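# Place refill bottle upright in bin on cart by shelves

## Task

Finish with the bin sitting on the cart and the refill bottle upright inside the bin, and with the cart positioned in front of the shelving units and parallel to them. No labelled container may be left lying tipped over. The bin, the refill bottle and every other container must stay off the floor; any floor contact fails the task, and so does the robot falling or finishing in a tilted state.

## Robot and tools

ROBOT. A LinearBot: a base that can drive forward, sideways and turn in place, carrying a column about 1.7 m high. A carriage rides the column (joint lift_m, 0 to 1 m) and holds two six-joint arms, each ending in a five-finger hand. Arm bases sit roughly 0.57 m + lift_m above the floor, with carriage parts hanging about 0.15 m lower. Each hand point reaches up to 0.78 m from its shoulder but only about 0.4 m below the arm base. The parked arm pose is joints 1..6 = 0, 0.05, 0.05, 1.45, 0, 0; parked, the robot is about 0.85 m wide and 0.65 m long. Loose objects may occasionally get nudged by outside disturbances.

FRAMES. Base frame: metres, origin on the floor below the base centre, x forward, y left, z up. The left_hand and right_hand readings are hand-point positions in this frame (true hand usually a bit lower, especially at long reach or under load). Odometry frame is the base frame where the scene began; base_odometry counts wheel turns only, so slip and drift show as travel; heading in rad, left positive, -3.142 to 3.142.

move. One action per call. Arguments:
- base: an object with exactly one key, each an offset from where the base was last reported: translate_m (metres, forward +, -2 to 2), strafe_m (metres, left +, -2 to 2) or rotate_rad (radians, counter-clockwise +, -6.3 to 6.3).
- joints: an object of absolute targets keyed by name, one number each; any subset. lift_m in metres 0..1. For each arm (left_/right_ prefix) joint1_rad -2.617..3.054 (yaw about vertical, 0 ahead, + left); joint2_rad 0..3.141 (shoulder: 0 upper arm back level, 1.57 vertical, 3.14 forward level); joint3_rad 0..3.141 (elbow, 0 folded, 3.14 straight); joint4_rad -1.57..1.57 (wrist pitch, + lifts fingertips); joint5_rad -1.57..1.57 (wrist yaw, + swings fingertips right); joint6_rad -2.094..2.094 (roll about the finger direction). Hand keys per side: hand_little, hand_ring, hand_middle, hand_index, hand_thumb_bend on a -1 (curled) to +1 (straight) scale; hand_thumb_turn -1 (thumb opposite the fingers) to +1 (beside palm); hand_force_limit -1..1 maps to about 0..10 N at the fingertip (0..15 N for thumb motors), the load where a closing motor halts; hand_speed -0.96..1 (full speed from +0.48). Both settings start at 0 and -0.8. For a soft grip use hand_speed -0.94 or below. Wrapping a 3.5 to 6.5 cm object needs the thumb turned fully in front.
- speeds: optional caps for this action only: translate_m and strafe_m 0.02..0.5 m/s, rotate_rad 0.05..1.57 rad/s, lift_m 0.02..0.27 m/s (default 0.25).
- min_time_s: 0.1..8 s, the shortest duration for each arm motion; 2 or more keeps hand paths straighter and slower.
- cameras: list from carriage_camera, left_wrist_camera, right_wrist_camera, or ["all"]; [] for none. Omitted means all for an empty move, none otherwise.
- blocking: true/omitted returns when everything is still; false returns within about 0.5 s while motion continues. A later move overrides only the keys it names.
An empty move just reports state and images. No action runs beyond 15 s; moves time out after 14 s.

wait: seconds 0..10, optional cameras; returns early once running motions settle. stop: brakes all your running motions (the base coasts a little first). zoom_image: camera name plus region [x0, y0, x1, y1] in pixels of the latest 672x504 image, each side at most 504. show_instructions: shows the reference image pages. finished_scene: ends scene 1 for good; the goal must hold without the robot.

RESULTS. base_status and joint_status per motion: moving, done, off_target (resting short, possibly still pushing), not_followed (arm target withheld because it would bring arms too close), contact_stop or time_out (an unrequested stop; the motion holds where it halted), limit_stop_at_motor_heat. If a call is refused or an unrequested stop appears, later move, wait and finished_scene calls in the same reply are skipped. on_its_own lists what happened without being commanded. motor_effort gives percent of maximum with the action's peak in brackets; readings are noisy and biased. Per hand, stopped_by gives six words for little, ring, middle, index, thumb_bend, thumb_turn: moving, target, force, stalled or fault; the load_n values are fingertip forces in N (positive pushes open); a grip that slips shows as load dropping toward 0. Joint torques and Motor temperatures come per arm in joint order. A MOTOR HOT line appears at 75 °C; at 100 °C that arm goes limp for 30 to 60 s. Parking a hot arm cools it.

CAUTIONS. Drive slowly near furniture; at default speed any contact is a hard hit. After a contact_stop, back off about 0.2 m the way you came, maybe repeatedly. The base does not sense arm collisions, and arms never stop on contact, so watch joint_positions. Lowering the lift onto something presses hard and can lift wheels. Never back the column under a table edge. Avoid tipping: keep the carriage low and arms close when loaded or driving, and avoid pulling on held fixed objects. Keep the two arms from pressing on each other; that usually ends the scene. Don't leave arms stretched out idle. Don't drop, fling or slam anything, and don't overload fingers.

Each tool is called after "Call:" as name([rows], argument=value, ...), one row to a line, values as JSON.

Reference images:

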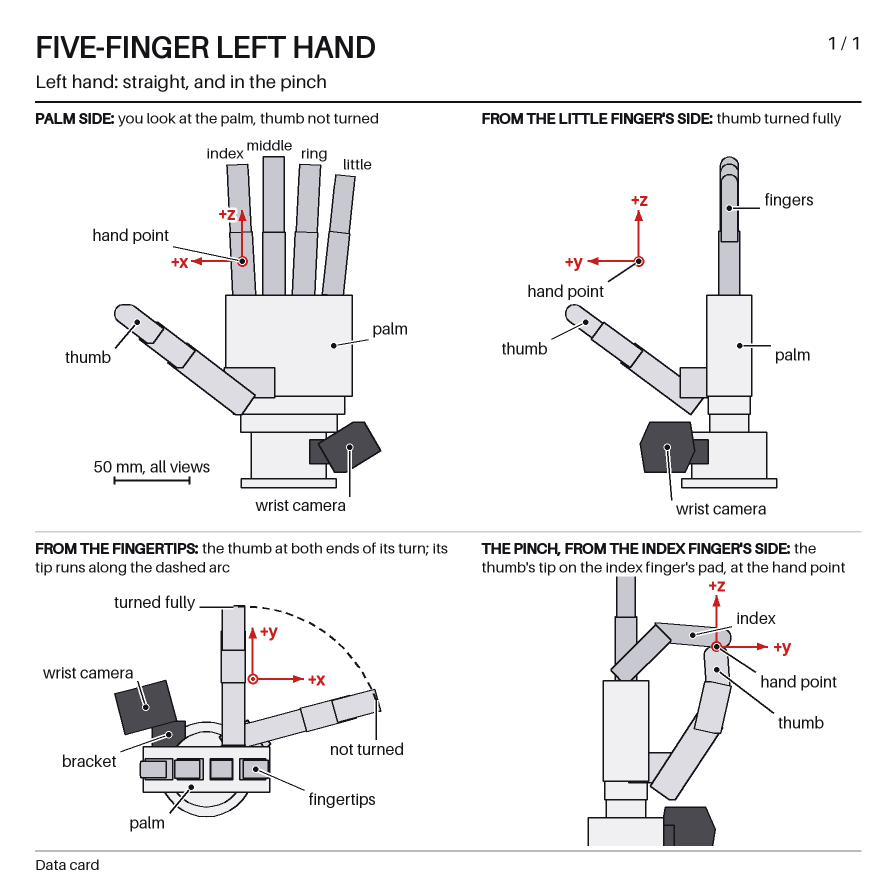

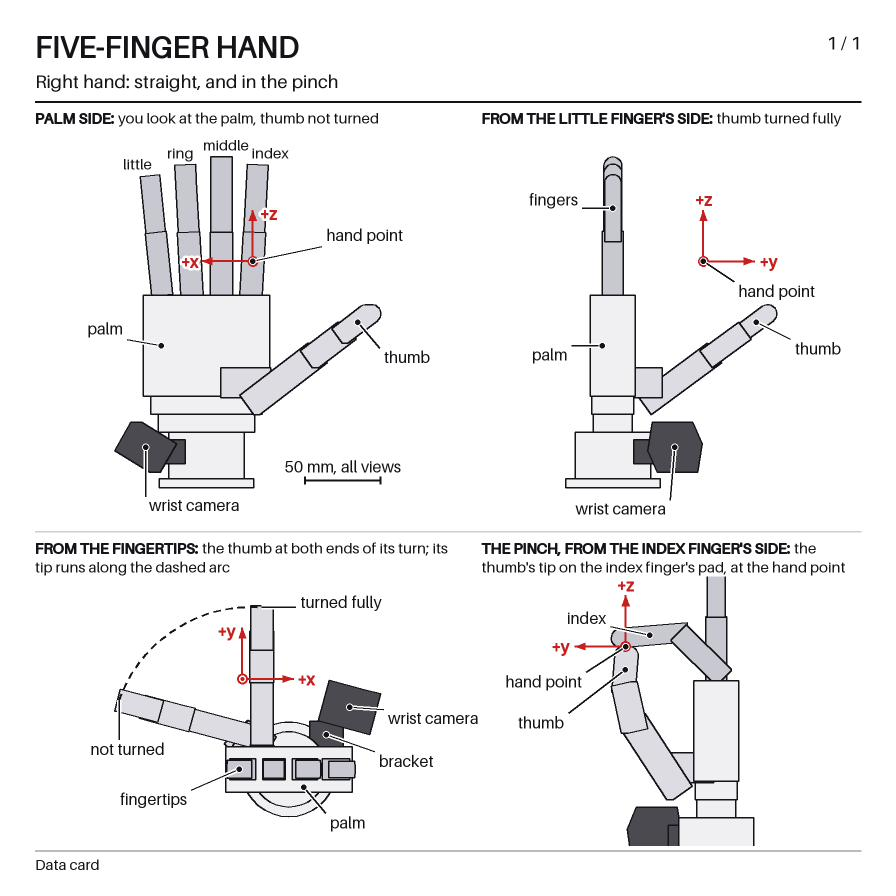

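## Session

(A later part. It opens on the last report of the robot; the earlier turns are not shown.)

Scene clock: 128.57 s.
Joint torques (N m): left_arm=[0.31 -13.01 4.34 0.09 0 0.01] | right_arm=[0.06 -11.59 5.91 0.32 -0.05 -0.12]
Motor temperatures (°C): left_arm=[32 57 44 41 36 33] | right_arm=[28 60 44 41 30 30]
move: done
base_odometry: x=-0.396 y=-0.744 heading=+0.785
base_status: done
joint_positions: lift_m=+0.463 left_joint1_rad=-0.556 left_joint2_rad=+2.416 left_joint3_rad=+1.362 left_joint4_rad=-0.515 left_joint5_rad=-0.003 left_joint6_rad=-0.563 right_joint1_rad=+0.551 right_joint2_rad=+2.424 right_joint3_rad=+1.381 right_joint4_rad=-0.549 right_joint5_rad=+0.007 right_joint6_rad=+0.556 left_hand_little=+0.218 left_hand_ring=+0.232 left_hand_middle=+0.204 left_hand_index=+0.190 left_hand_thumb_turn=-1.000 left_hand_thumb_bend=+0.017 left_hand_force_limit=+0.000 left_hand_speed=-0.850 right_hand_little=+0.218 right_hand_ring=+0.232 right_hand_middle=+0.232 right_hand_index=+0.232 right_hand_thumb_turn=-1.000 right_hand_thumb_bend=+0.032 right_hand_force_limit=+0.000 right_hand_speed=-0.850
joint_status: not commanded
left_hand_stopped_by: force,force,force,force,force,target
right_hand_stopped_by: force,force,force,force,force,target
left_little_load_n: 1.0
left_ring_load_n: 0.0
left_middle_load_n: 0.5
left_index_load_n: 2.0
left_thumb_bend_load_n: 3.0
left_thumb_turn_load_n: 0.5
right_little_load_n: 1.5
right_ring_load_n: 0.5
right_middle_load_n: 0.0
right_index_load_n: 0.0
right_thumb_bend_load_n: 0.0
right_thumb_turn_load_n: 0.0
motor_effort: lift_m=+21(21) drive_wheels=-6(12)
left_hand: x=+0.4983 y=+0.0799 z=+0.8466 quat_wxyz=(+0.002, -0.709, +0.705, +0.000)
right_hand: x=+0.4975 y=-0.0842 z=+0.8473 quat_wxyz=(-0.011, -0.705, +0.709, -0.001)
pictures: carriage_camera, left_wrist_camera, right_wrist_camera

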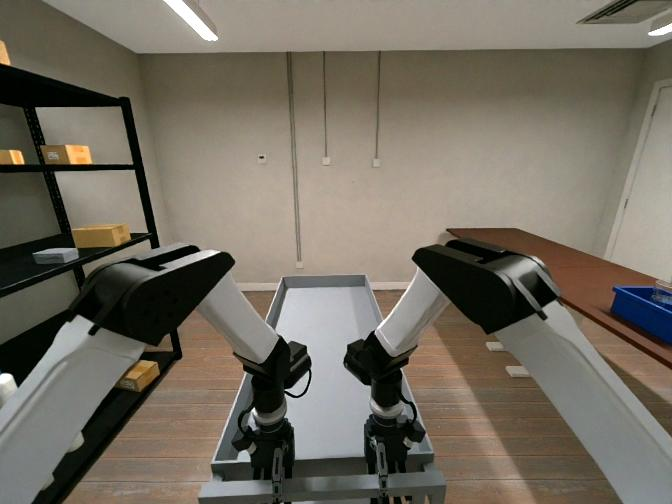

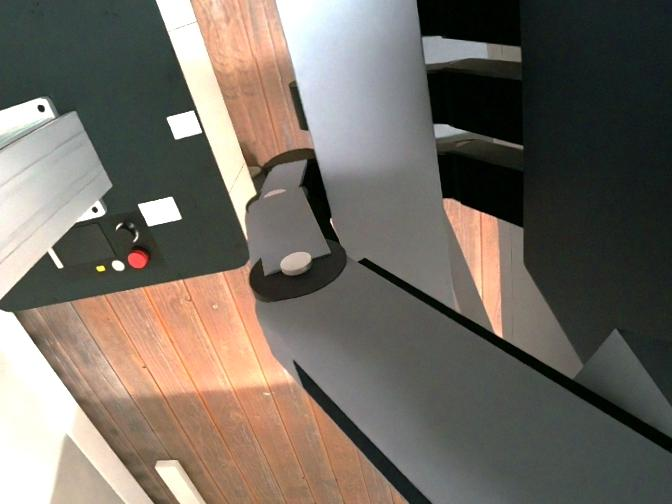

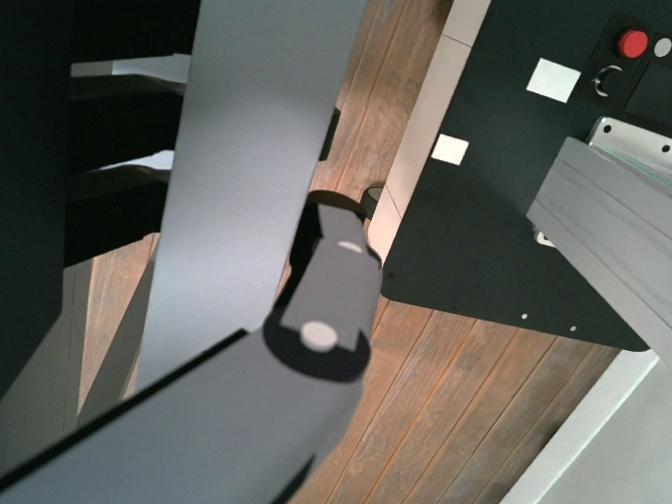

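Call:
move(base={"strafe_m": -0.08}, speeds={"strafe_m": 0.1}, cameras=[])

Call:
move(base={"rotate_rad": 0.12}, speeds={"rotate_rad": 0.2}, cameras=["carriage_camera"])

Call:
move(base={"strafe_m": -0.17}, speeds={"strafe_m": 0.12}, cameras=[])

Call:
move(base={"rotate_rad": 0.12}, speeds={"rotate_rad": 0.2}, cameras=[])

Call:
move(base={"strafe_m": -0.17}, speeds={"strafe_m": 0.12}, cameras=[])

Call:
move(base={"rotate_rad": 0.12}, speeds={"rotate_rad": 0.2}, cameras=["carriage_camera"])

Call:
move(base={"strafe_m": -0.16}, speeds={"strafe_m": 0.12}, cameras=[])

Call:
move(base={"rotate_rad": 0.09}, speeds={"rotate_rad": 0.2}, cameras=["all"])

Scene clock: 132.07 s.
Joint torques (N m): left_arm=[-0.53 -12.94 4.57 0.28 0.22 0.07] | right_arm=[0.44 -11.62 6.02 0.14 -0.08 -0.04]
Motor temperatures (°C): left_arm=[32 57 44 41 36 33] | right_arm=[28 60 44 41 30 30]
move: done
base_odometry: x=-0.339 y=-0.800 heading=+0.785
base_status: done
joint_positions: lift_m=+0.463 left_joint1_rad=-0.546 left_joint2_rad=+2.416 left_joint3_rad=+1.357 left_joint4_rad=-0.548 left_joint5_rad=-0.025 left_joint6_rad=-0.569 right_joint1_rad=+0.548 right_joint2_rad=+2.424 right_joint3_rad=+1.381 right_joint4_rad=-0.527 right_joint5_rad=+0.010 right_joint6_rad=+0.548 left_hand_little=+0.218 left_hand_ring=+0.232 left_hand_middle=+0.204 left_hand_index=+0.190 left_hand_thumb_turn=-1.000 left_hand_thumb_bend=+0.017 left_hand_force_limit=+0.000 left_hand_speed=-0.850 right_hand_little=+0.218 right_hand_ring=+0.232 right_hand_middle=+0.232 right_hand_index=+0.232 right_hand_thumb_turn=-1.000 right_hand_thumb_bend=+0.032 right_hand_force_limit=+0.000 right_hand_speed=-0.850
joint_status: not commanded
left_hand_stopped_by: force,force,force,force,force,target
right_hand_stopped_by: force,force,force,force,force,target
left_little_load_n: 6.0
left_ring_load_n: 2.0
left_middle_load_n: 2.0
left_index_load_n: 1.0
left_thumb_bend_load_n: 0.0
left_thumb_turn_load_n: 0.0
right_little_load_n: 1.5
right_ring_load_n: 0.0
right_middle_load_n: 0.0
right_index_load_n: 0.0
right_thumb_bend_load_n: 0.0
right_thumb_turn_load_n: 0.0
motor_effort: lift_m=+21(21) drive_wheels=-3(9)
left_hand: x=+0.4939 y=+0.0918 z=+0.8460 quat_wxyz=(+0.008, -0.715, +0.699, +0.020)
right_hand: x=+0.5033 y=-0.0828 z=+0.8463 quat_wxyz=(-0.001, -0.707, +0.707, -0.005)

Scene clock: 133.23 s.
Joint torques (N m): left_arm=[-0.8 -13.15 4.71 -0.35 0.1 -0.12] | right_arm=[0.51 -11.55 5.97 0.42 -0.15 -0.31]
Motor temperatures (°C): left_arm=[32 57 44 41 36 33] | right_arm=[28 61 44 41 30 30]
move: done
base_odometry: x=-0.339 y=-0.801 heading=+0.904
base_status: done
joint_positions: lift_m=+0.463 left_joint1_rad=-0.544 left_joint2_rad=+2.416 left_joint3_rad=+1.358 left_joint4_rad=-0.451 left_joint5_rad=-0.016 left_joint6_rad=-0.548 right_joint1_rad=+0.546 right_joint2_rad=+2.424 right_joint3_rad=+1.379 right_joint4_rad=-0.561 right_joint5_rad=+0.018 right_joint6_rad=+0.575 left_hand_little=+0.218 left_hand_ring=+0.232 left_hand_middle=+0.204 left_hand_index=+0.190 left_hand_thumb_turn=-1.000 left_hand_thumb_bend=+0.017 left_hand_force_limit=+0.000 left_hand_speed=-0.850 right_hand_little=+0.218 right_hand_ring=+0.232 right_hand_middle=+0.232 right_hand_index=+0.233 right_hand_thumb_turn=-1.000 right_hand_thumb_bend=+0.032 right_hand_force_limit=+0.000 right_hand_speed=-0.850
joint_status: not commanded
left_hand_stopped_by: force,force,force,force,force,target
right_hand_stopped_by: force,force,force,force,force,target
left_little_load_n: 3.0
left_ring_load_n: 0.0
left_middle_load_n: 0.0
left_index_load_n: 0.0
left_thumb_bend_load_n: 0.0
left_thumb_turn_load_n: 0.0
right_little_load_n: 1.5
right_ring_load_n: 1.0
right_middle_load_n: 0.5
right_index_load_n: 2.0
right_thumb_bend_load_n: 0.0
right_thumb_turn_load_n: 0.0
motor_effort: lift_m=+21(21) drive_wheels=+4(11)
left_hand: x=+0.5156 y=+0.0782 z=+0.8436 quat_wxyz=(+0.015, -0.708, +0.705, -0.028)
right_hand: x=+0.4969 y=-0.0880 z=+0.8470 quat_wxyz=(-0.019, -0.697, +0.717, -0.005)

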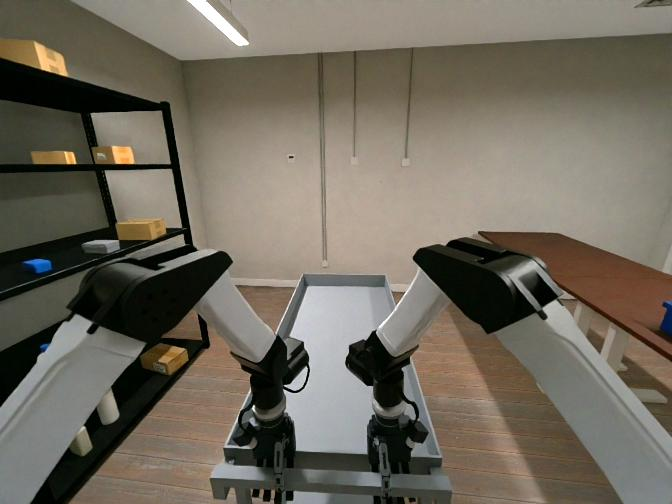

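Scene clock: 135.53 s.
Joint torques (N m): left_arm=[-0.2 -13.15 4.49 0.3 0.05 0.23] | right_arm=[0.24 -11.58 6.08 0.19 0.01 -0.05]
Motor temperatures (°C): left_arm=[32 57 44 41 36 33] | right_arm=[28 61 44 41 30 30]
move: done
base_odometry: x=-0.205 y=-0.905 heading=+0.905
base_status: done
joint_positions: lift_m=+0.463 left_joint1_rad=-0.550 left_joint2_rad=+2.417 left_joint3_rad=+1.358 left_joint4_rad=-0.542 left_joint5_rad=-0.005 left_joint6_rad=-0.582 right_joint1_rad=+0.550 right_joint2_rad=+2.424 right_joint3_rad=+1.379 right_joint4_rad=-0.532 right_joint5_rad=+0.000 right_joint6_rad=+0.550 left_hand_little=+0.218 left_hand_ring=+0.232 left_hand_middle=+0.204 left_hand_index=+0.190 left_hand_thumb_turn=-1.000 left_hand_thumb_bend=+0.017 left_hand_force_limit=+0.000 left_hand_speed=-0.850 right_hand_little=+0.218 right_hand_ring=+0.232 right_hand_middle=+0.232 right_hand_index=+0.232 right_hand_thumb_turn=-1.000 right_hand_thumb_bend=+0.032 right_hand_force_limit=+0.000 right_hand_speed=-0.850
joint_status: not commanded
left_hand_stopped_by: force,force,force,force,force,target
right_hand_stopped_by: force,force,force,force,force,target
left_little_load_n: 3.0
left_ring_load_n: 0.5
left_middle_load_n: 1.5
left_index_load_n: 2.0
left_thumb_bend_load_n: 0.0
left_thumb_turn_load_n: 0.0
right_little_load_n: 1.0
right_ring_load_n: 0.0
right_middle_load_n: 0.0
right_index_load_n: 0.0
right_thumb_bend_load_n: 0.0
right_thumb_turn_load_n: 0.0
motor_effort: lift_m=+21(21) drive_wheels=-6(14)
left_hand: x=+0.4928 y=+0.0855 z=+0.8465 quat_wxyz=(-0.001, -0.718, +0.696, +0.015)
right_hand: x=+0.5001 y=-0.0814 z=+0.8469 quat_wxyz=(-0.003, -0.707, +0.707, +0.000)

Scene clock: 136.70 s.
Joint torques (N m): left_arm=[-0.53 -13.23 4.72 -0.19 0.1 -0.2] | right_arm=[-0.02 -11.48 6.54 0.56 -0.02 -0.63]
Motor temperatures (°C): left_arm=[32 57 44 41 36 33] | right_arm=[28 61 44 41 30 30]
move: done
base_odometry: x=-0.205 y=-0.906 heading=+1.025
base_status: done
joint_positions: lift_m=+0.463 left_joint1_rad=-0.547 left_joint2_rad=+2.417 left_joint3_rad=+1.358 left_joint4_rad=-0.473 left_joint5_rad=-0.014 left_joint6_rad=-0.543 right_joint1_rad=+0.552 right_joint2_rad=+2.424 right_joint3_rad=+1.373 right_joint4_rad=-0.577 right_joint5_rad=+0.002 right_joint6_rad=+0.607 left_hand_little=+0.218 left_hand_ring=+0.232 left_hand_middle=+0.204 left_hand_index=+0.190 left_hand_thumb_turn=-1.000 left_hand_thumb_bend=+0.017 left_hand_force_limit=+0.000 left_hand_speed=-0.850 right_hand_little=+0.218 right_hand_ring=+0.232 right_hand_middle=+0.232 right_hand_index=+0.233 right_hand_thumb_turn=-1.000 right_hand_thumb_bend=+0.032 right_hand_force_limit=+0.000 right_hand_speed=-0.850
joint_status: not commanded
left_hand_stopped_by: force,force,force,force,force,target
right_hand_stopped_by: force,force,force,force,force,target
left_little_load_n: 3.0
left_ring_load_n: 0.5
left_middle_load_n: 0.0
left_index_load_n: 0.0
left_thumb_bend_load_n: 1.0
left_thumb_turn_load_n: 0.5
right_little_load_n: 3.5
right_ring_load_n: 3.0
right_middle_load_n: 0.5
right_index_load_n: 2.0
right_thumb_bend_load_n: 0.0
right_thumb_turn_load_n: 0.0
motor_effort: lift_m=+21(21) drive_wheels=+4(9)
left_hand: x=+0.5091 y=+0.0808 z=+0.8437 quat_wxyz=(+0.011, -0.706, +0.708, -0.017)
right_hand: x=+0.4888 y=-0.0858 z=+0.8477 quat_wxyz=(-0.029, -0.687, +0.726, +0.005)

Scene clock: 138.90 s.
Joint torques (N m): left_arm=[-0.25 -12.96 4.66 0.24 0.12 0.07] | right_arm=[0.54 -11.6 6.74 0.15 -0.07 -0.1]
Motor temperatures (°C): left_arm=[32 57 44 41 36 33] | right_arm=[28 62 44 41 30 30]
move: done
base_odometry: x=-0.060 y=-0.994 heading=+1.026
base_status: done
joint_positions: lift_m=+0.463 left_joint1_rad=-0.549 left_joint2_rad=+2.417 left_joint3_rad=+1.358 left_joint4_rad=-0.538 left_joint5_rad=-0.013 left_joint6_rad=-0.568 right_joint1_rad=+0.547 right_joint2_rad=+2.424 right_joint3_rad=+1.373 right_joint4_rad=-0.530 right_joint5_rad=+0.010 right_joint6_rad=+0.554 left_hand_little=+0.218 left_hand_ring=+0.232 left_hand_middle=+0.204 left_hand_index=+0.190 left_hand_thumb_turn=-1.000 left_hand_thumb_bend=+0.017 left_hand_force_limit=+0.000 left_hand_speed=-0.850 right_hand_little=+0.218 right_hand_ring=+0.232 right_hand_middle=+0.232 right_hand_index=+0.232 right_hand_thumb_turn=-1.000 right_hand_thumb_bend=+0.032 right_hand_force_limit=+0.000 right_hand_speed=-0.850
joint_status: not commanded
left_hand_stopped_by: force,force,force,force,force,target
right_hand_stopped_by: force,force,force,force,force,target
left_little_load_n: 3.0
left_ring_load_n: 0.0
left_middle_load_n: 1.0
left_index_load_n: 1.5
left_thumb_bend_load_n: 0.0
left_thumb_turn_load_n: 0.0
right_little_load_n: 1.0
right_ring_load_n: 0.0
right_middle_load_n: 0.0
right_index_load_n: 0.0
right_thumb_bend_load_n: 0.0
right_thumb_turn_load_n: 0.0
motor_effort: lift_m=+21(21) drive_wheels=-7(13)
left_hand: x=+0.4944 y=+0.0876 z=+0.8459 quat_wxyz=(+0.003, -0.714, +0.700, +0.014)
right_hand: x=+0.4998 y=-0.0850 z=+0.8453 quat_wxyz=(-0.006, -0.705, +0.710, -0.004)

Scene clock: 140.07 s.
Joint torques (N m): left_arm=[-0.69 -13.24 4.6 -0.32 0.12 -0.2] | right_arm=[0.36 -11.49 6.63 0.52 -0.05 -0.54]
Motor temperatures (°C): left_arm=[32 57 44 41 36 33] | right_arm=[28 62 44 41 30 30]
move: done
base_odometry: x=-0.060 y=-0.994 heading=+1.145
base_status: done
joint_positions: lift_m=+0.463 left_joint1_rad=-0.545 left_joint2_rad=+2.417 left_joint3_rad=+1.358 left_joint4_rad=-0.464 left_joint5_rad=-0.016 left_joint6_rad=-0.543 right_joint1_rad=+0.548 right_joint2_rad=+2.424 right_joint3_rad=+1.372 right_joint4_rad=-0.573 right_joint5_rad=+0.007 right_joint6_rad=+0.599 left_hand_little=+0.218 left_hand_ring=+0.232 left_hand_middle=+0.204 left_hand_index=+0.190 left_hand_thumb_turn=-1.000 left_hand_thumb_bend=+0.017 left_hand_force_limit=+0.000 left_hand_speed=-0.850 right_hand_little=+0.218 right_hand_ring=+0.232 right_hand_middle=+0.232 right_hand_index=+0.233 right_hand_thumb_turn=-1.000 right_hand_thumb_bend=+0.032 right_hand_force_limit=+0.000 right_hand_speed=-0.850
joint_status: not commanded
left_hand_stopped_by: force,force,force,force,force,target
right_hand_stopped_by: force,force,force,force,force,target
left_little_load_n: 2.5
left_ring_load_n: 0.0
left_middle_load_n: 0.0
left_index_load_n: 0.0
left_thumb_bend_load_n: 1.0
left_thumb_turn_load_n: 0.0
right_little_load_n: 2.5
right_ring_load_n: 1.5
right_middle_load_n: 0.0
right_index_load_n: 2.5
right_thumb_bend_load_n: 0.0
right_thumb_turn_load_n: 0.0
motor_effort: lift_m=+21(21) drive_wheels=+4(11)
left_hand: x=+0.5118 y=+0.0803 z=+0.8433 quat_wxyz=(+0.013, -0.706, +0.707, -0.021)
right_hand: x=+0.4908 y=-0.0877 z=+0.8472 quat_wxyz=(-0.027, -0.689, +0.725, +0.002)

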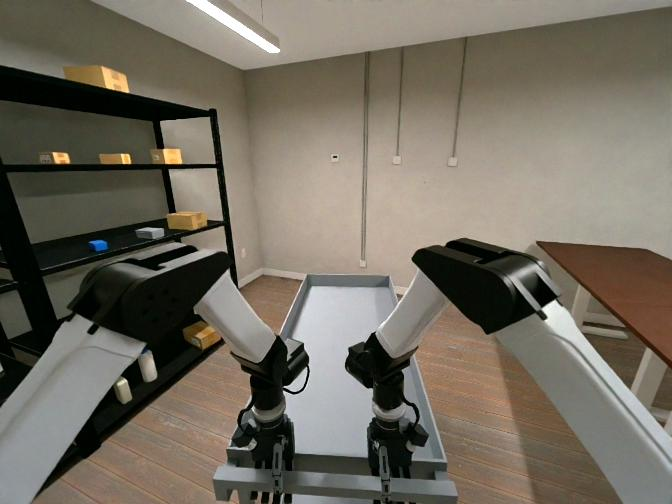

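Scene clock: 142.17 s.
Joint torques (N m): left_arm=[-0.31 -12.93 4.7 0.32 0.04 0.19] | right_arm=[0.21 -11.54 6.69 0.18 -0.03 -0.08]
Motor temperatures (°C): left_arm=[32 57 44 41 36 33] | right_arm=[28 62 43 41 30 30]
move: done
base_odometry: x=+0.086 y=-1.060 heading=+1.146
base_status: done
joint_positions: lift_m=+0.463 left_joint1_rad=-0.550 left_joint2_rad=+2.417 left_joint3_rad=+1.356 left_joint4_rad=-0.548 left_joint5_rad=-0.004 left_joint6_rad=-0.582 right_joint1_rad=+0.550 right_joint2_rad=+2.424 right_joint3_rad=+1.372 right_joint4_rad=-0.536 right_joint5_rad=+0.003 right_joint6_rad=+0.553 left_hand_little=+0.218 left_hand_ring=+0.232 left_hand_middle=+0.204 left_hand_index=+0.190 left_hand_thumb_turn=-1.000 left_hand_thumb_bend=+0.017 left_hand_force_limit=+0.000 left_hand_speed=-0.850 right_hand_little=+0.218 right_hand_ring=+0.232 right_hand_middle=+0.232 right_hand_index=+0.232 right_hand_thumb_turn=-1.000 right_hand_thumb_bend=+0.032 right_hand_force_limit=+0.000 right_hand_speed=-0.850
joint_status: not commanded
left_hand_stopped_by: force,force,force,force,force,target
right_hand_stopped_by: force,force,force,force,force,target
left_little_load_n: 4.5
left_ring_load_n: 1.0
left_middle_load_n: 2.0
left_index_load_n: 1.5
left_thumb_bend_load_n: 0.0
left_thumb_turn_load_n: 0.0
right_little_load_n: 0.5
right_ring_load_n: 0.0
right_middle_load_n: 0.0
right_index_load_n: 0.0
right_thumb_bend_load_n: 0.0
right_thumb_turn_load_n: 0.0
motor_effort: lift_m=+21(21) drive_wheels=-3(13)
left_hand: x=+0.4907 y=+0.0869 z=+0.8465 quat_wxyz=(-0.002, -0.718, +0.695, +0.019)
right_hand: x=+0.4970 y=-0.0841 z=+0.8459 quat_wxyz=(-0.009, -0.706, +0.708, +0.000)

Scene clock: 143.17 s.
Joint torques (N m): left_arm=[-0.61 -13.23 4.79 -0.1 0.1 -0.17] | right_arm=[-0.09 -11.49 6.58 0.5 0.02 -0.42]
Motor temperatures (°C): left_arm=[32 56 44 41 36 33] | right_arm=[28 62 43 41 30 30]
move: done
base_odometry: x=+0.086 y=-1.060 heading=+1.235
base_status: done
joint_positions: lift_m=+0.463 left_joint1_rad=-0.546 left_joint2_rad=+2.417 left_joint3_rad=+1.356 left_joint4_rad=-0.491 left_joint5_rad=-0.011 left_joint6_rad=-0.547 right_joint1_rad=+0.553 right_joint2_rad=+2.424 right_joint3_rad=+1.373 right_joint4_rad=-0.572 right_joint5_rad=+0.000 right_joint6_rad=+0.587 left_hand_little=+0.218 left_hand_ring=+0.232 left_hand_middle=+0.204 left_hand_index=+0.190 left_hand_thumb_turn=-1.000 left_hand_thumb_bend=+0.017 left_hand_force_limit=+0.000 left_hand_speed=-0.850 right_hand_little=+0.218 right_hand_ring=+0.232 right_hand_middle=+0.232 right_hand_index=+0.233 right_hand_thumb_turn=-1.000 right_hand_thumb_bend=+0.032 right_hand_force_limit=+0.000 right_hand_speed=-0.850
joint_status: not commanded
left_hand_stopped_by: force,force,force,force,force,target
right_hand_stopped_by: force,force,force,force,force,target
left_little_load_n: 2.5
left_ring_load_n: 0.0
left_middle_load_n: 0.0
left_index_load_n: 0.0
left_thumb_bend_load_n: 0.5
left_thumb_turn_load_n: 0.0
right_little_load_n: 2.0
right_ring_load_n: 1.0
right_middle_load_n: 0.5
right_index_load_n: 1.5
right_thumb_bend_load_n: 0.0
right_thumb_turn_load_n: -0.5
motor_effort: lift_m=+21(21) drive_wheels=+1(12)
left_hand: x=+0.5042 y=+0.0832 z=+0.8440 quat_wxyz=(+0.008, -0.707, +0.707, -0.008)
right_hand: x=+0.4891 y=-0.0856 z=+0.8477 quat_wxyz=(-0.026, -0.695, +0.719, +0.006)
pictures: carriage_camera, left_wrist_camera, right_wrist_camera

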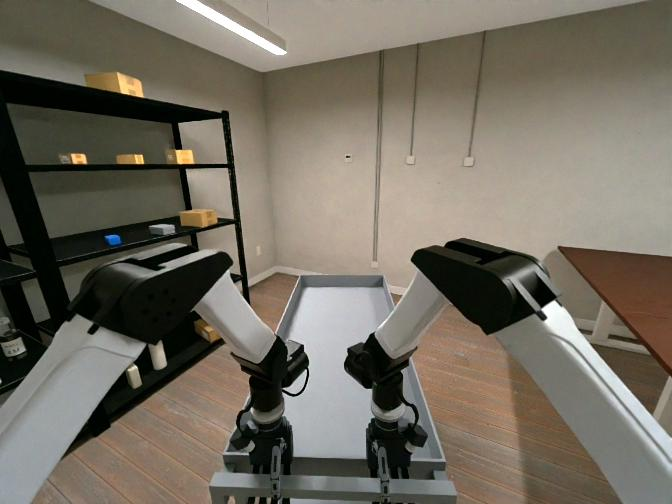

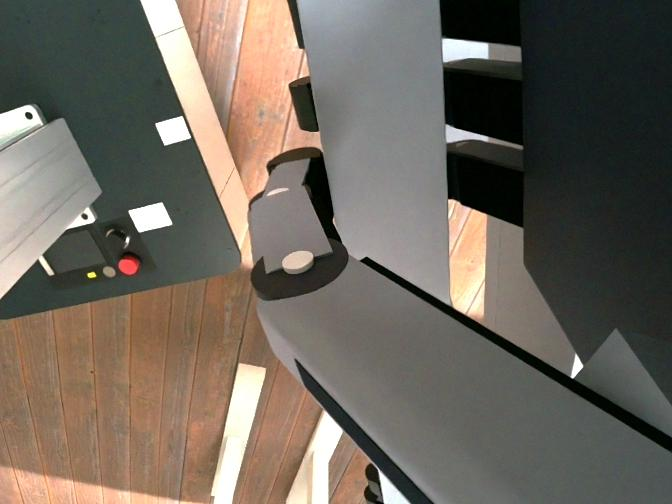

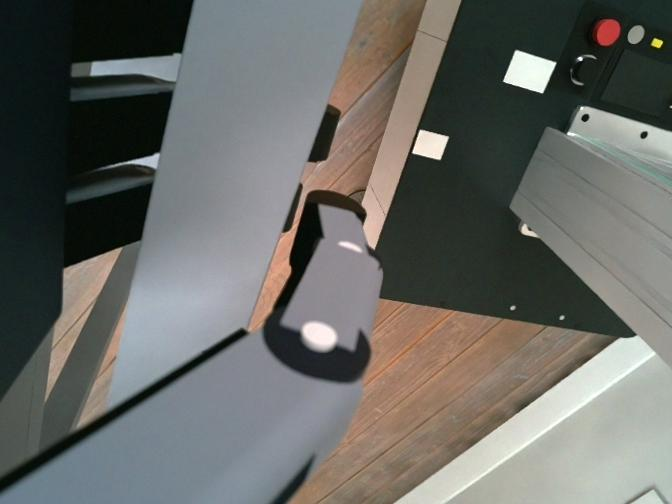

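Call:
move(base={"strafe_m": -0.06}, speeds={"strafe_m": 0.1}, cameras=[])

Call:
move(base={"translate_m": 0.2}, speeds={"translate_m": 0.08}, cameras=["all"])

Scene clock: 144.67 s.
Joint torques (N m): left_arm=[-0.2 -13.12 4.83 0.14 0.02 -0.13] | right_arm=[0.17 -11.62 6.61 0.41 0 -0.13]
Motor temperatures (°C): left_arm=[32 56 44 41 36 33] | right_arm=[28 63 43 41 30 30]
move: done
base_odometry: x=+0.143 y=-1.079 heading=+1.236
base_status: done
joint_positions: lift_m=+0.463 left_joint1_rad=-0.549 left_joint2_rad=+2.417 left_joint3_rad=+1.356 left_joint4_rad=-0.517 left_joint5_rad=-0.003 left_joint6_rad=-0.546 right_joint1_rad=+0.550 right_joint2_rad=+2.424 right_joint3_rad=+1.373 right_joint4_rad=-0.560 right_joint5_rad=+0.000 right_joint6_rad=+0.558 left_hand_little=+0.218 left_hand_ring=+0.232 left_hand_middle=+0.204 left_hand_index=+0.190 left_hand_thumb_turn=-1.000 left_hand_thumb_bend=+0.017 left_hand_force_limit=+0.000 left_hand_speed=-0.850 right_hand_little=+0.218 right_hand_ring=+0.232 right_hand_middle=+0.232 right_hand_index=+0.232 right_hand_thumb_turn=-1.000 right_hand_thumb_bend=+0.032 right_hand_force_limit=+0.000 right_hand_speed=-0.850
joint_status: not commanded
left_hand_stopped_by: force,force,force,force,force,target
right_hand_stopped_by: force,force,force,force,force,target
left_little_load_n: 0.5
left_ring_load_n: 0.0
left_middle_load_n: 0.5
left_index_load_n: 0.5
left_thumb_bend_load_n: 0.5
left_thumb_turn_load_n: 0.0
right_little_load_n: 1.5
right_ring_load_n: 0.0
right_middle_load_n: 0.0
right_index_load_n: 0.0
right_thumb_bend_load_n: 0.0
right_thumb_turn_load_n: 0.0
motor_effort: lift_m=+21(21) drive_wheels=-5(13)
left_hand: x=+0.4967 y=+0.0847 z=+0.8454 quat_wxyz=(+0.001, -0.706, +0.708, +0.004)
right_hand: x=+0.4915 y=-0.0865 z=+0.8472 quat_wxyz=(-0.020, -0.704, +0.710, +0.004)

Scene clock: 147.83 s.
Joint torques (N m): left_arm=[-0.05 -13.16 4.77 0.11 0.01 0.24] | right_arm=[0.61 -11.62 6.06 -0.03 -0.15 -0.06]
Motor temperatures (°C): left_arm=[32 56 44 41 36 33] | right_arm=[28 63 43 41 30 30]
move: done
base_odometry: x=+0.209 y=-0.891 heading=+1.236
base_status: done
joint_positions: lift_m=+0.463 left_joint1_rad=-0.551 left_joint2_rad=+2.417 left_joint3_rad=+1.356 left_joint4_rad=-0.519 left_joint5_rad=-0.003 left_joint6_rad=-0.584 right_joint1_rad=+0.546 right_joint2_rad=+2.424 right_joint3_rad=+1.380 right_joint4_rad=-0.506 right_joint5_rad=+0.020 right_joint6_rad=+0.550 left_hand_little=+0.218 left_hand_ring=+0.232 left_hand_middle=+0.204 left_hand_index=+0.190 left_hand_thumb_turn=-1.000 left_hand_thumb_bend=+0.017 left_hand_force_limit=+0.000 left_hand_speed=-0.850 right_hand_little=+0.218 right_hand_ring=+0.232 right_hand_middle=+0.232 right_hand_index=+0.232 right_hand_thumb_turn=-1.000 right_hand_thumb_bend=+0.032 right_hand_force_limit=+0.000 right_hand_speed=-0.850
joint_status: not commanded
left_hand_stopped_by: force,force,force,force,force,target
right_hand_stopped_by: force,force,force,force,force,target
left_little_load_n: 0.0
left_ring_load_n: 0.0
left_middle_load_n: 0.0
left_index_load_n: 2.5
left_thumb_bend_load_n: 0.0
left_thumb_turn_load_n: 0.0
right_little_load_n: 1.0
right_ring_load_n: 0.0
right_middle_load_n: 0.0
right_index_load_n: 0.0
right_thumb_bend_load_n: 0.0
right_thumb_turn_load_n: 0.0
motor_effort: lift_m=+21(21) drive_wheels=-5(11)
left_hand: x=+0.4969 y=+0.0820 z=+0.8454 quat_wxyz=(+0.000, -0.719, +0.696, +0.005)
right_hand: x=+0.5094 y=-0.0821 z=+0.8451 quat_wxyz=(+0.008, -0.705, +0.709, -0.012)
pictures: carriage_camera, left_wrist_camera, right_wrist_camera

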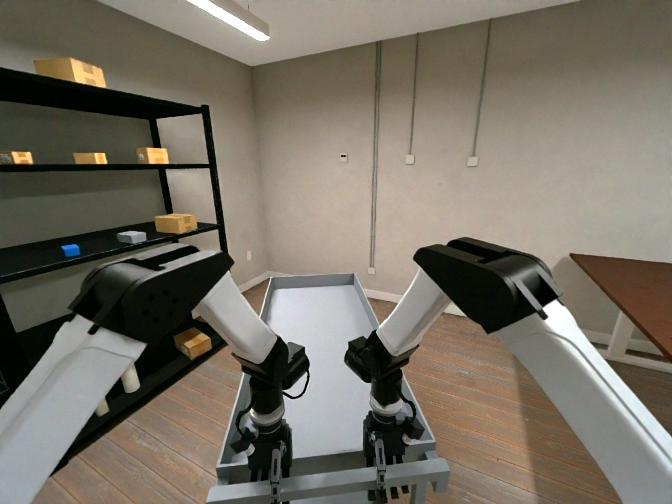

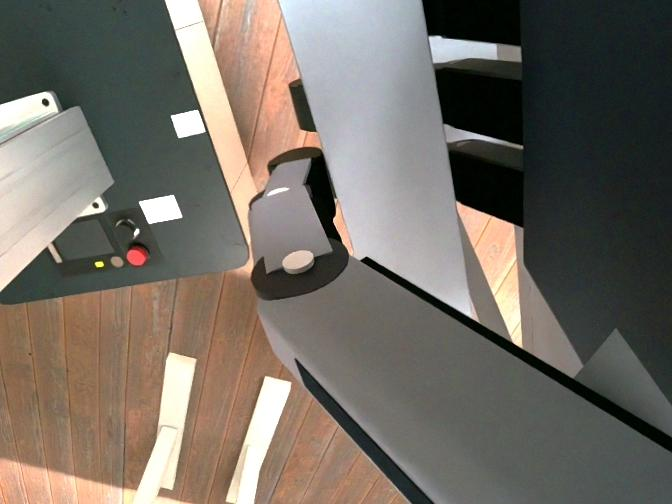

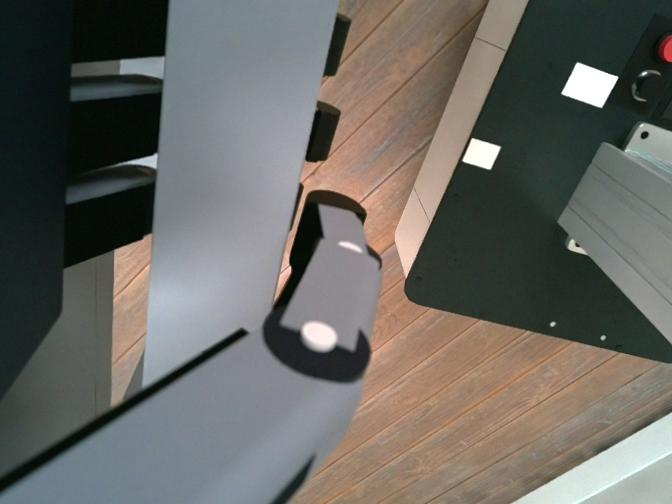

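Call:
move(base={"rotate_rad": 0.15}, speeds={"rotate_rad": 0.15}, cameras=[])

Call:
move(base={"strafe_m": -0.1}, speeds={"strafe_m": 0.1}, cameras=[])

Call:
move(base={"translate_m": 0.35}, speeds={"translate_m": 0.1}, cameras=["all"])

Scene clock: 149.80 s.
Joint torques (N m): left_arm=[-0.38 -13.3 4.57 -0.33 0.02 -0.12] | right_arm=[0.8 -11.54 6.46 0.44 -0.13 -0.31]
Motor temperatures (°C): left_arm=[32 56 44 41 36 33] | right_arm=[28 63 43 40 30 30]
move: done
base_odometry: x=+0.209 y=-0.890 heading=+1.385
base_status: done
joint_positions: lift_m=+0.463 left_joint1_rad=-0.549 left_joint2_rad=+2.417 left_joint3_rad=+1.361 left_joint4_rad=-0.452 left_joint5_rad=-0.004 left_joint6_rad=-0.549 right_joint1_rad=+0.544 right_joint2_rad=+2.424 right_joint3_rad=+1.374 right_joint4_rad=-0.564 right_joint5_rad=+0.016 right_joint6_rad=+0.575 left_hand_little=+0.218 left_hand_ring=+0.232 left_hand_middle=+0.204 left_hand_index=+0.190 left_hand_thumb_turn=-1.000 left_hand_thumb_bend=+0.017 left_hand_force_limit=+0.000 left_hand_speed=-0.850 right_hand_little=+0.218 right_hand_ring=+0.232 right_hand_middle=+0.232 right_hand_index=+0.232 right_hand_thumb_turn=-1.000 right_hand_thumb_bend=+0.032 right_hand_force_limit=+0.000 right_hand_speed=-0.850
joint_status: not commanded
left_hand_stopped_by: force,force,force,force,force,target
right_hand_stopped_by: force,force,force,force,force,target
left_little_load_n: 2.0
left_ring_load_n: 0.5
left_middle_load_n: 0.0
left_index_load_n: 0.5
left_thumb_bend_load_n: 0.0
left_thumb_turn_load_n: 0.0
right_little_load_n: 1.5
right_ring_load_n: 0.5
right_middle_load_n: 0.5
right_index_load_n: 1.5
right_thumb_bend_load_n: 0.0
right_thumb_turn_load_n: 0.0
motor_effort: lift_m=+21(21) drive_wheels=+7(11)
left_hand: x=+0.5134 y=+0.0745 z=+0.8441 quat_wxyz=(+0.009, -0.707, +0.707, -0.030)
right_hand: x=+0.4947 y=-0.0898 z=+0.8466 quat_wxyz=(-0.023, -0.696, +0.718, -0.003)

Scene clock: 151.50 s.
Joint torques (N m): left_arm=[-0.42 -13.19 4.42 -0.04 0.11 -0.15] | right_arm=[0.18 -11.52 6.58 0.21 0.01 -0.15]
Motor temperatures (°C): left_arm=[32 56 44 41 36 33] | right_arm=[28 64 44 40 30 30]
move: done
base_odometry: x=+0.307 y=-0.909 heading=+1.386
base_status: done
joint_positions: lift_m=+0.463 left_joint1_rad=-0.547 left_joint2_rad=+2.417 left_joint3_rad=+1.361 left_joint4_rad=-0.494 left_joint5_rad=-0.015 left_joint6_rad=-0.549 right_joint1_rad=+0.549 right_joint2_rad=+2.424 right_joint3_rad=+1.374 right_joint4_rad=-0.538 right_joint5_rad=+0.002 right_joint6_rad=+0.559 left_hand_little=+0.218 left_hand_ring=+0.232 left_hand_middle=+0.204 left_hand_index=+0.190 left_hand_thumb_turn=-1.000 left_hand_thumb_bend=+0.017 left_hand_force_limit=+0.000 left_hand_speed=-0.850 right_hand_little=+0.218 right_hand_ring=+0.232 right_hand_middle=+0.232 right_hand_index=+0.232 right_hand_thumb_turn=-1.000 right_hand_thumb_bend=+0.032 right_hand_force_limit=+0.000 right_hand_speed=-0.850
joint_status: not commanded
left_hand_stopped_by: force,force,force,force,force,target
right_hand_stopped_by: force,force,force,force,force,target
left_little_load_n: 1.5
left_ring_load_n: 0.5
left_middle_load_n: 0.0
left_index_load_n: 0.0
left_thumb_bend_load_n: 0.0
left_thumb_turn_load_n: 0.0
right_little_load_n: 0.0
right_ring_load_n: 0.0
right_middle_load_n: 0.0
right_index_load_n: 0.0
right_thumb_bend_load_n: 0.0
right_thumb_turn_load_n: 0.0
motor_effort: lift_m=+21(21) drive_wheels=+7(15)
left_hand: x=+0.5053 y=+0.0827 z=+0.8445 quat_wxyz=(+0.009, -0.708, +0.706, -0.008)
right_hand: x=+0.4976 y=-0.0833 z=+0.8463 quat_wxyz=(-0.008, -0.703, +0.711, +0.001)

Scene clock: 155.70 s.
Joint torques (N m): left_arm=[-0.18 -13.11 4.83 0.24 0.11 0.45] | right_arm=[0.66 -11.74 5.57 -0.23 -0.14 -0.01]
Motor temperatures (°C): left_arm=[32 56 44 41 35 33] | right_arm=[28 64 44 40 30 30]
move: done
base_odometry: x=+0.372 y=-0.565 heading=+1.386
base_status: done
joint_positions: lift_m=+0.463 left_joint1_rad=-0.552 left_joint2_rad=+2.417 left_joint3_rad=+1.356 left_joint4_rad=-0.531 left_joint5_rad=-0.012 left_joint6_rad=-0.604 right_joint1_rad=+0.545 right_joint2_rad=+2.424 right_joint3_rad=+1.386 right_joint4_rad=-0.477 right_joint5_rad=+0.021 right_joint6_rad=+0.546 left_hand_little=+0.218 left_hand_ring=+0.232 left_hand_middle=+0.204 left_hand_index=+0.190 left_hand_thumb_turn=-1.000 left_hand_thumb_bend=+0.017 left_hand_force_limit=+0.000 left_hand_speed=-0.850 right_hand_little=+0.218 right_hand_ring=+0.232 right_hand_middle=+0.232 right_hand_index=+0.232 right_hand_thumb_turn=-1.000 right_hand_thumb_bend=+0.032 right_hand_force_limit=+0.000 right_hand_speed=-0.850
joint_status: not commanded
left_hand_stopped_by: force,force,force,force,force,target
right_hand_stopped_by: force,force,force,force,force,target
left_little_load_n: -0.5
left_ring_load_n: 0.0
left_middle_load_n: 1.0
left_index_load_n: 4.0
left_thumb_bend_load_n: 0.0
left_thumb_turn_load_n: 0.0
right_little_load_n: 2.0
right_ring_load_n: 0.0
right_middle_load_n: 0.0
right_index_load_n: 0.0
right_thumb_bend_load_n: 0.5
right_thumb_turn_load_n: -0.5
motor_effort: lift_m=+21(21) drive_wheels=-6(12)
left_hand: x=+0.4955 y=+0.0842 z=+0.8453 quat_wxyz=(+0.004, -0.725, +0.688, +0.012)
right_hand: x=+0.5187 y=-0.0771 z=+0.8452 quat_wxyz=(+0.025, -0.706, +0.707, -0.017)
pictures: carriage_camera, left_wrist_camera, right_wrist_camera

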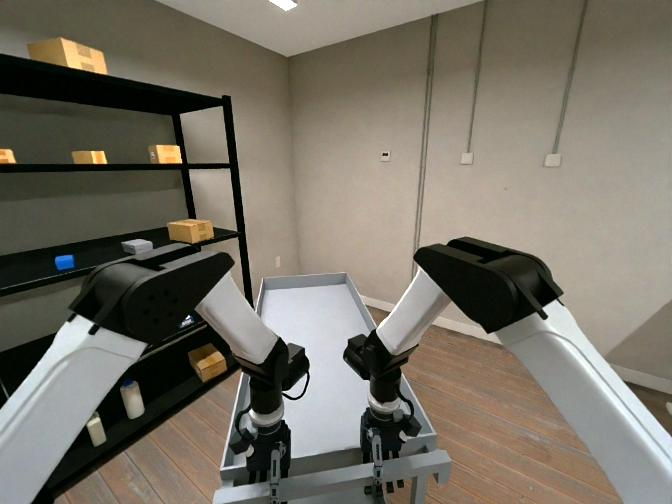

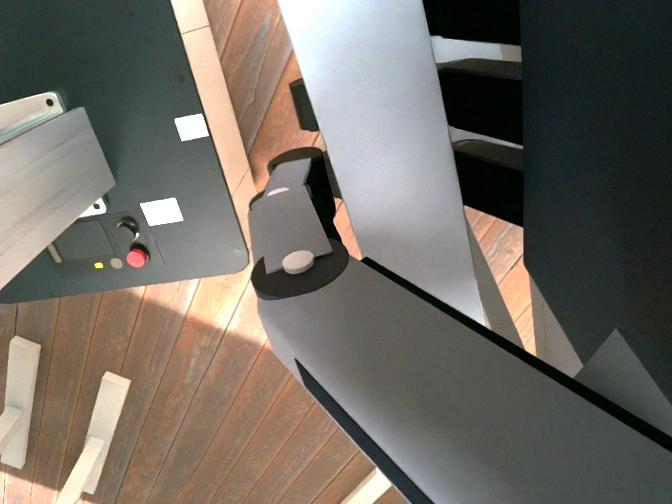

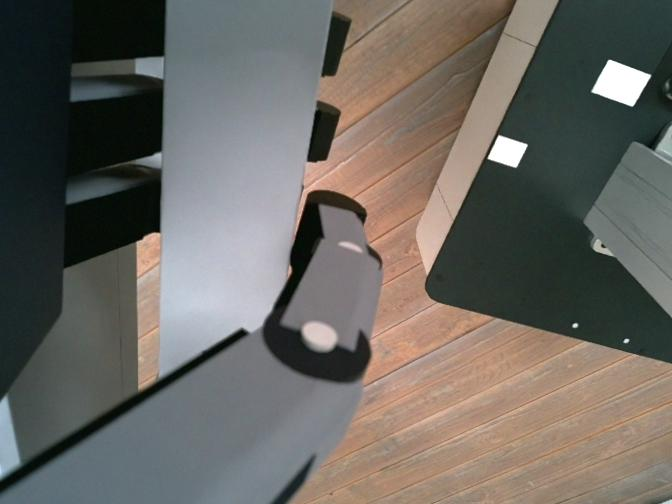

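Call:
move(base={"rotate_rad": 0.1}, speeds={"rotate_rad": 0.15}, cameras=[])

Call:
move(base={"translate_m": 0.25}, speeds={"translate_m": 0.1}, cameras=["carriage_camera"])

Scene clock: 157.23 s.
Joint torques (N m): left_arm=[0.08 -13.16 4.85 0.05 0.08 -0.02] | right_arm=[0.8 -11.63 5.38 0.31 -0.13 -0.02]
Motor temperatures (°C): left_arm=[32 56 44 41 35 33] | right_arm=[28 64 44 40 30 30]
move: done
base_odometry: x=+0.372 y=-0.565 heading=+1.485
base_status: done
joint_positions: lift_m=+0.463 left_joint1_rad=-0.553 left_joint2_rad=+2.417 left_joint3_rad=+1.356 left_joint4_rad=-0.505 left_joint5_rad=-0.009 left_joint6_rad=-0.562 right_joint1_rad=+0.543 right_joint2_rad=+2.424 right_joint3_rad=+1.386 right_joint4_rad=-0.546 right_joint5_rad=+0.015 right_joint6_rad=+0.546 left_hand_little=+0.218 left_hand_ring=+0.232 left_hand_middle=+0.204 left_hand_index=+0.190 left_hand_thumb_turn=-1.000 left_hand_thumb_bend=+0.017 left_hand_force_limit=+0.000 left_hand_speed=-0.850 right_hand_little=+0.218 right_hand_ring=+0.232 right_hand_middle=+0.232 right_hand_index=+0.232 right_hand_thumb_turn=-1.000 right_hand_thumb_bend=+0.032 right_hand_force_limit=+0.000 right_hand_speed=-0.850
joint_status: not commanded
left_hand_stopped_by: force,force,force,force,force,target
right_hand_stopped_by: force,force,force,force,force,target
left_little_load_n: 1.0
left_ring_load_n: 0.0
left_middle_load_n: 0.0
left_index_load_n: 0.5
left_thumb_bend_load_n: 0.0
left_thumb_turn_load_n: 0.0
right_little_load_n: 1.5
right_ring_load_n: 0.0
right_middle_load_n: 0.0
right_index_load_n: 0.0
right_thumb_bend_load_n: 0.0
right_thumb_turn_load_n: 0.0
motor_effort: lift_m=+21(21) drive_wheels=+4(11)
left_hand: x=+0.4996 y=+0.0822 z=+0.8445 quat_wxyz=(+0.005, -0.711, +0.704, -0.001)
right_hand: x=+0.5026 y=-0.0863 z=+0.8475 quat_wxyz=(-0.008, -0.706, +0.708, -0.006)

Scene clock: 160.70 s.
Joint torques (N m): left_arm=[-0.44 -13.14 4.78 0.2 0.2 -0.04] | right_arm=[0.24 -11.67 6.04 -0.02 -0.03 -0.09]
Motor temperatures (°C): left_arm=[32 56 44 40 35 33] | right_arm=[28 65 44 40 30 30]
move: done
base_odometry: x=+0.393 y=-0.316 heading=+1.486
base_status: done
joint_positions: lift_m=+0.463 left_joint1_rad=-0.548 left_joint2_rad=+2.417 left_joint3_rad=+1.356 left_joint4_rad=-0.526 left_joint5_rad=-0.021 left_joint6_rad=-0.555 right_joint1_rad=+0.550 right_joint2_rad=+2.424 right_joint3_rad=+1.380 right_joint4_rad=-0.509 right_joint5_rad=+0.005 right_joint6_rad=+0.553 left_hand_little=+0.218 left_hand_ring=+0.232 left_hand_middle=+0.204 left_hand_index=+0.190 left_hand_thumb_turn=-1.000 left_hand_thumb_bend=+0.017 left_hand_force_limit=+0.000 left_hand_speed=-0.850 right_hand_little=+0.218 right_hand_ring=+0.232 right_hand_middle=+0.232 right_hand_index=+0.232 right_hand_thumb_turn=-1.000 right_hand_thumb_bend=+0.032 right_hand_force_limit=+0.000 right_hand_speed=-0.850
joint_status: not commanded
left_hand_stopped_by: force,force,force,force,force,target
right_hand_stopped_by: force,force,force,force,force,target
left_little_load_n: 0.5
left_ring_load_n: 0.0
left_middle_load_n: 0.0
left_index_load_n: 0.5
left_thumb_bend_load_n: 0.5
left_thumb_turn_load_n: 0.0
right_little_load_n: 1.0
right_ring_load_n: 0.0
right_middle_load_n: 0.0
right_index_load_n: 0.0
right_thumb_bend_load_n: 0.0
right_thumb_turn_load_n: 0.0
motor_effort: lift_m=+21(21) drive_wheels=-8(17)
left_hand: x=+0.4969 y=+0.0888 z=+0.8447 quat_wxyz=(+0.008, -0.710, +0.704, +0.010)
right_hand: x=+0.5065 y=-0.0788 z=+0.8459 quat_wxyz=(+0.008, -0.706, +0.708, -0.005)

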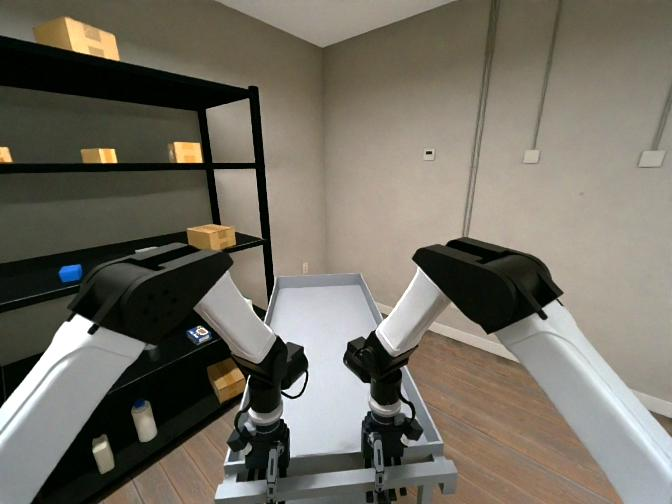

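Call:
move(base={"rotate_rad": 0.05}, speeds={"rotate_rad": 0.15}, cameras=[])

Call:
move(base={"translate_m": 0.2}, speeds={"translate_m": 0.1}, cameras=["carriage_camera"])

Call:
zoom_image(camera="carriage_camera", region=[180, 220, 480, 504])

Scene clock: 161.87 s.
Joint torques (N m): left_arm=[-0.34 -13.11 4.74 0.09 0.09 -0.05] | right_arm=[0.06 -11.62 5.94 0.2 -0.04 -0.09]
Motor temperatures (°C): left_arm=[32 56 44 40 35 33] | right_arm=[28 65 44 40 30 30]
move: done
base_odometry: x=+0.393 y=-0.315 heading=+1.535
base_status: done
joint_positions: lift_m=+0.463 left_joint1_rad=-0.549 left_joint2_rad=+2.417 left_joint3_rad=+1.356 left_joint4_rad=-0.514 left_joint5_rad=-0.011 left_joint6_rad=-0.555 right_joint1_rad=+0.552 right_joint2_rad=+2.424 right_joint3_rad=+1.380 right_joint4_rad=-0.533 right_joint5_rad=+0.006 right_joint6_rad=+0.553 left_hand_little=+0.218 left_hand_ring=+0.232 left_hand_middle=+0.204 left_hand_index=+0.190 left_hand_thumb_turn=-1.000 left_hand_thumb_bend=+0.017 left_hand_force_limit=+0.000 left_hand_speed=-0.850 right_hand_little=+0.218 right_hand_ring=+0.232 right_hand_middle=+0.232 right_hand_index=+0.232 right_hand_thumb_turn=-1.000 right_hand_thumb_bend=+0.032 right_hand_force_limit=+0.000 right_hand_speed=-0.850
joint_status: not commanded
left_hand_stopped_by: force,force,force,force,force,target
right_hand_stopped_by: force,force,force,force,force,target
left_little_load_n: 0.5
left_ring_load_n: 0.0
left_middle_load_n: 0.0
left_index_load_n: 0.5
left_thumb_bend_load_n: 0.0
left_thumb_turn_load_n: 0.0
right_little_load_n: 0.0
right_ring_load_n: 0.0
right_middle_load_n: 0.0
right_index_load_n: 0.0
right_thumb_bend_load_n: 0.0
right_thumb_turn_load_n: 0.0
motor_effort: lift_m=+21(21) drive_wheels=-4(9)
left_hand: x=+0.4984 y=+0.0852 z=+0.8448 quat_wxyz=(+0.005, -0.709, +0.705, +0.003)
right_hand: x=+0.5005 y=-0.0816 z=+0.8467 quat_wxyz=(-0.004, -0.707, +0.707, -0.002)

Scene clock: 164.67 s.
Joint torques (N m): left_arm=[-0.13 -13.09 4.77 0.07 0.06 0.06] | right_arm=[0.38 -11.63 6.11 0.01 -0.08 -0.08]
Motor temperatures (°C): left_arm=[32 56 44 40 35 33] | right_arm=[28 65 44 40 30 30]
move: done
base_odometry: x=+0.400 y=-0.115 heading=+1.536
base_status: done
joint_positions: lift_m=+0.463 left_joint1_rad=-0.551 left_joint2_rad=+2.417 left_joint3_rad=+1.356 left_joint4_rad=-0.516 left_joint5_rad=-0.009 left_joint6_rad=-0.567 right_joint1_rad=+0.548 right_joint2_rad=+2.424 right_joint3_rad=+1.380 right_joint4_rad=-0.512 right_joint5_rad=+0.010 right_joint6_rad=+0.551 left_hand_little=+0.218 left_hand_ring=+0.232 left_hand_middle=+0.204 left_hand_index=+0.190 left_hand_thumb_turn=-1.000 left_hand_thumb_bend=+0.017 left_hand_force_limit=+0.000 left_hand_speed=-0.850 right_hand_little=+0.218 right_hand_ring=+0.232 right_hand_middle=+0.232 right_hand_index=+0.232 right_hand_thumb_turn=-1.000 right_hand_thumb_bend=+0.032 right_hand_force_limit=+0.000 right_hand_speed=-0.850
joint_status: not commanded
left_hand_stopped_by: force,force,force,force,force,target
right_hand_stopped_by: force,force,force,force,force,target
left_little_load_n: 0.5
left_ring_load_n: 0.0
left_middle_load_n: 0.0
left_index_load_n: 1.5
left_thumb_bend_load_n: 0.0
left_thumb_turn_load_n: 0.0
right_little_load_n: 0.5
right_ring_load_n: 0.0
right_middle_load_n: 0.0
right_index_load_n: 0.0
right_thumb_bend_load_n: 0.0
right_thumb_turn_load_n: 0.0
motor_effort: lift_m=+21(21) drive_wheels=-5(16)
left_hand: x=+0.4975 y=+0.0839 z=+0.8450 quat_wxyz=(+0.004, -0.713, +0.701, +0.004)
right_hand: x=+0.5064 y=-0.0807 z=+0.8457 quat_wxyz=(+0.006, -0.706, +0.708, -0.007)

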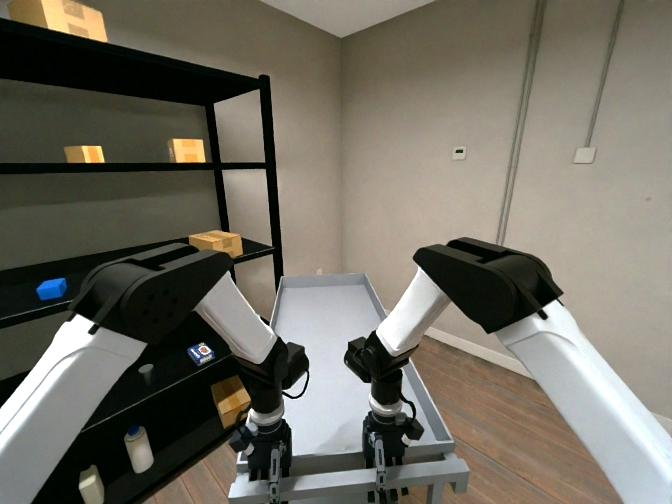

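Scaled by 1.680 from the camera's image (finer frame: 960x720).

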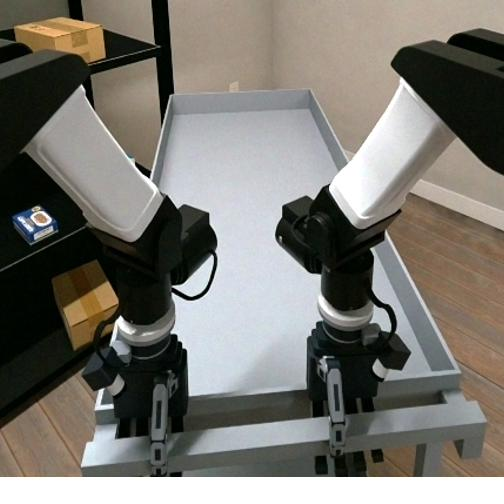

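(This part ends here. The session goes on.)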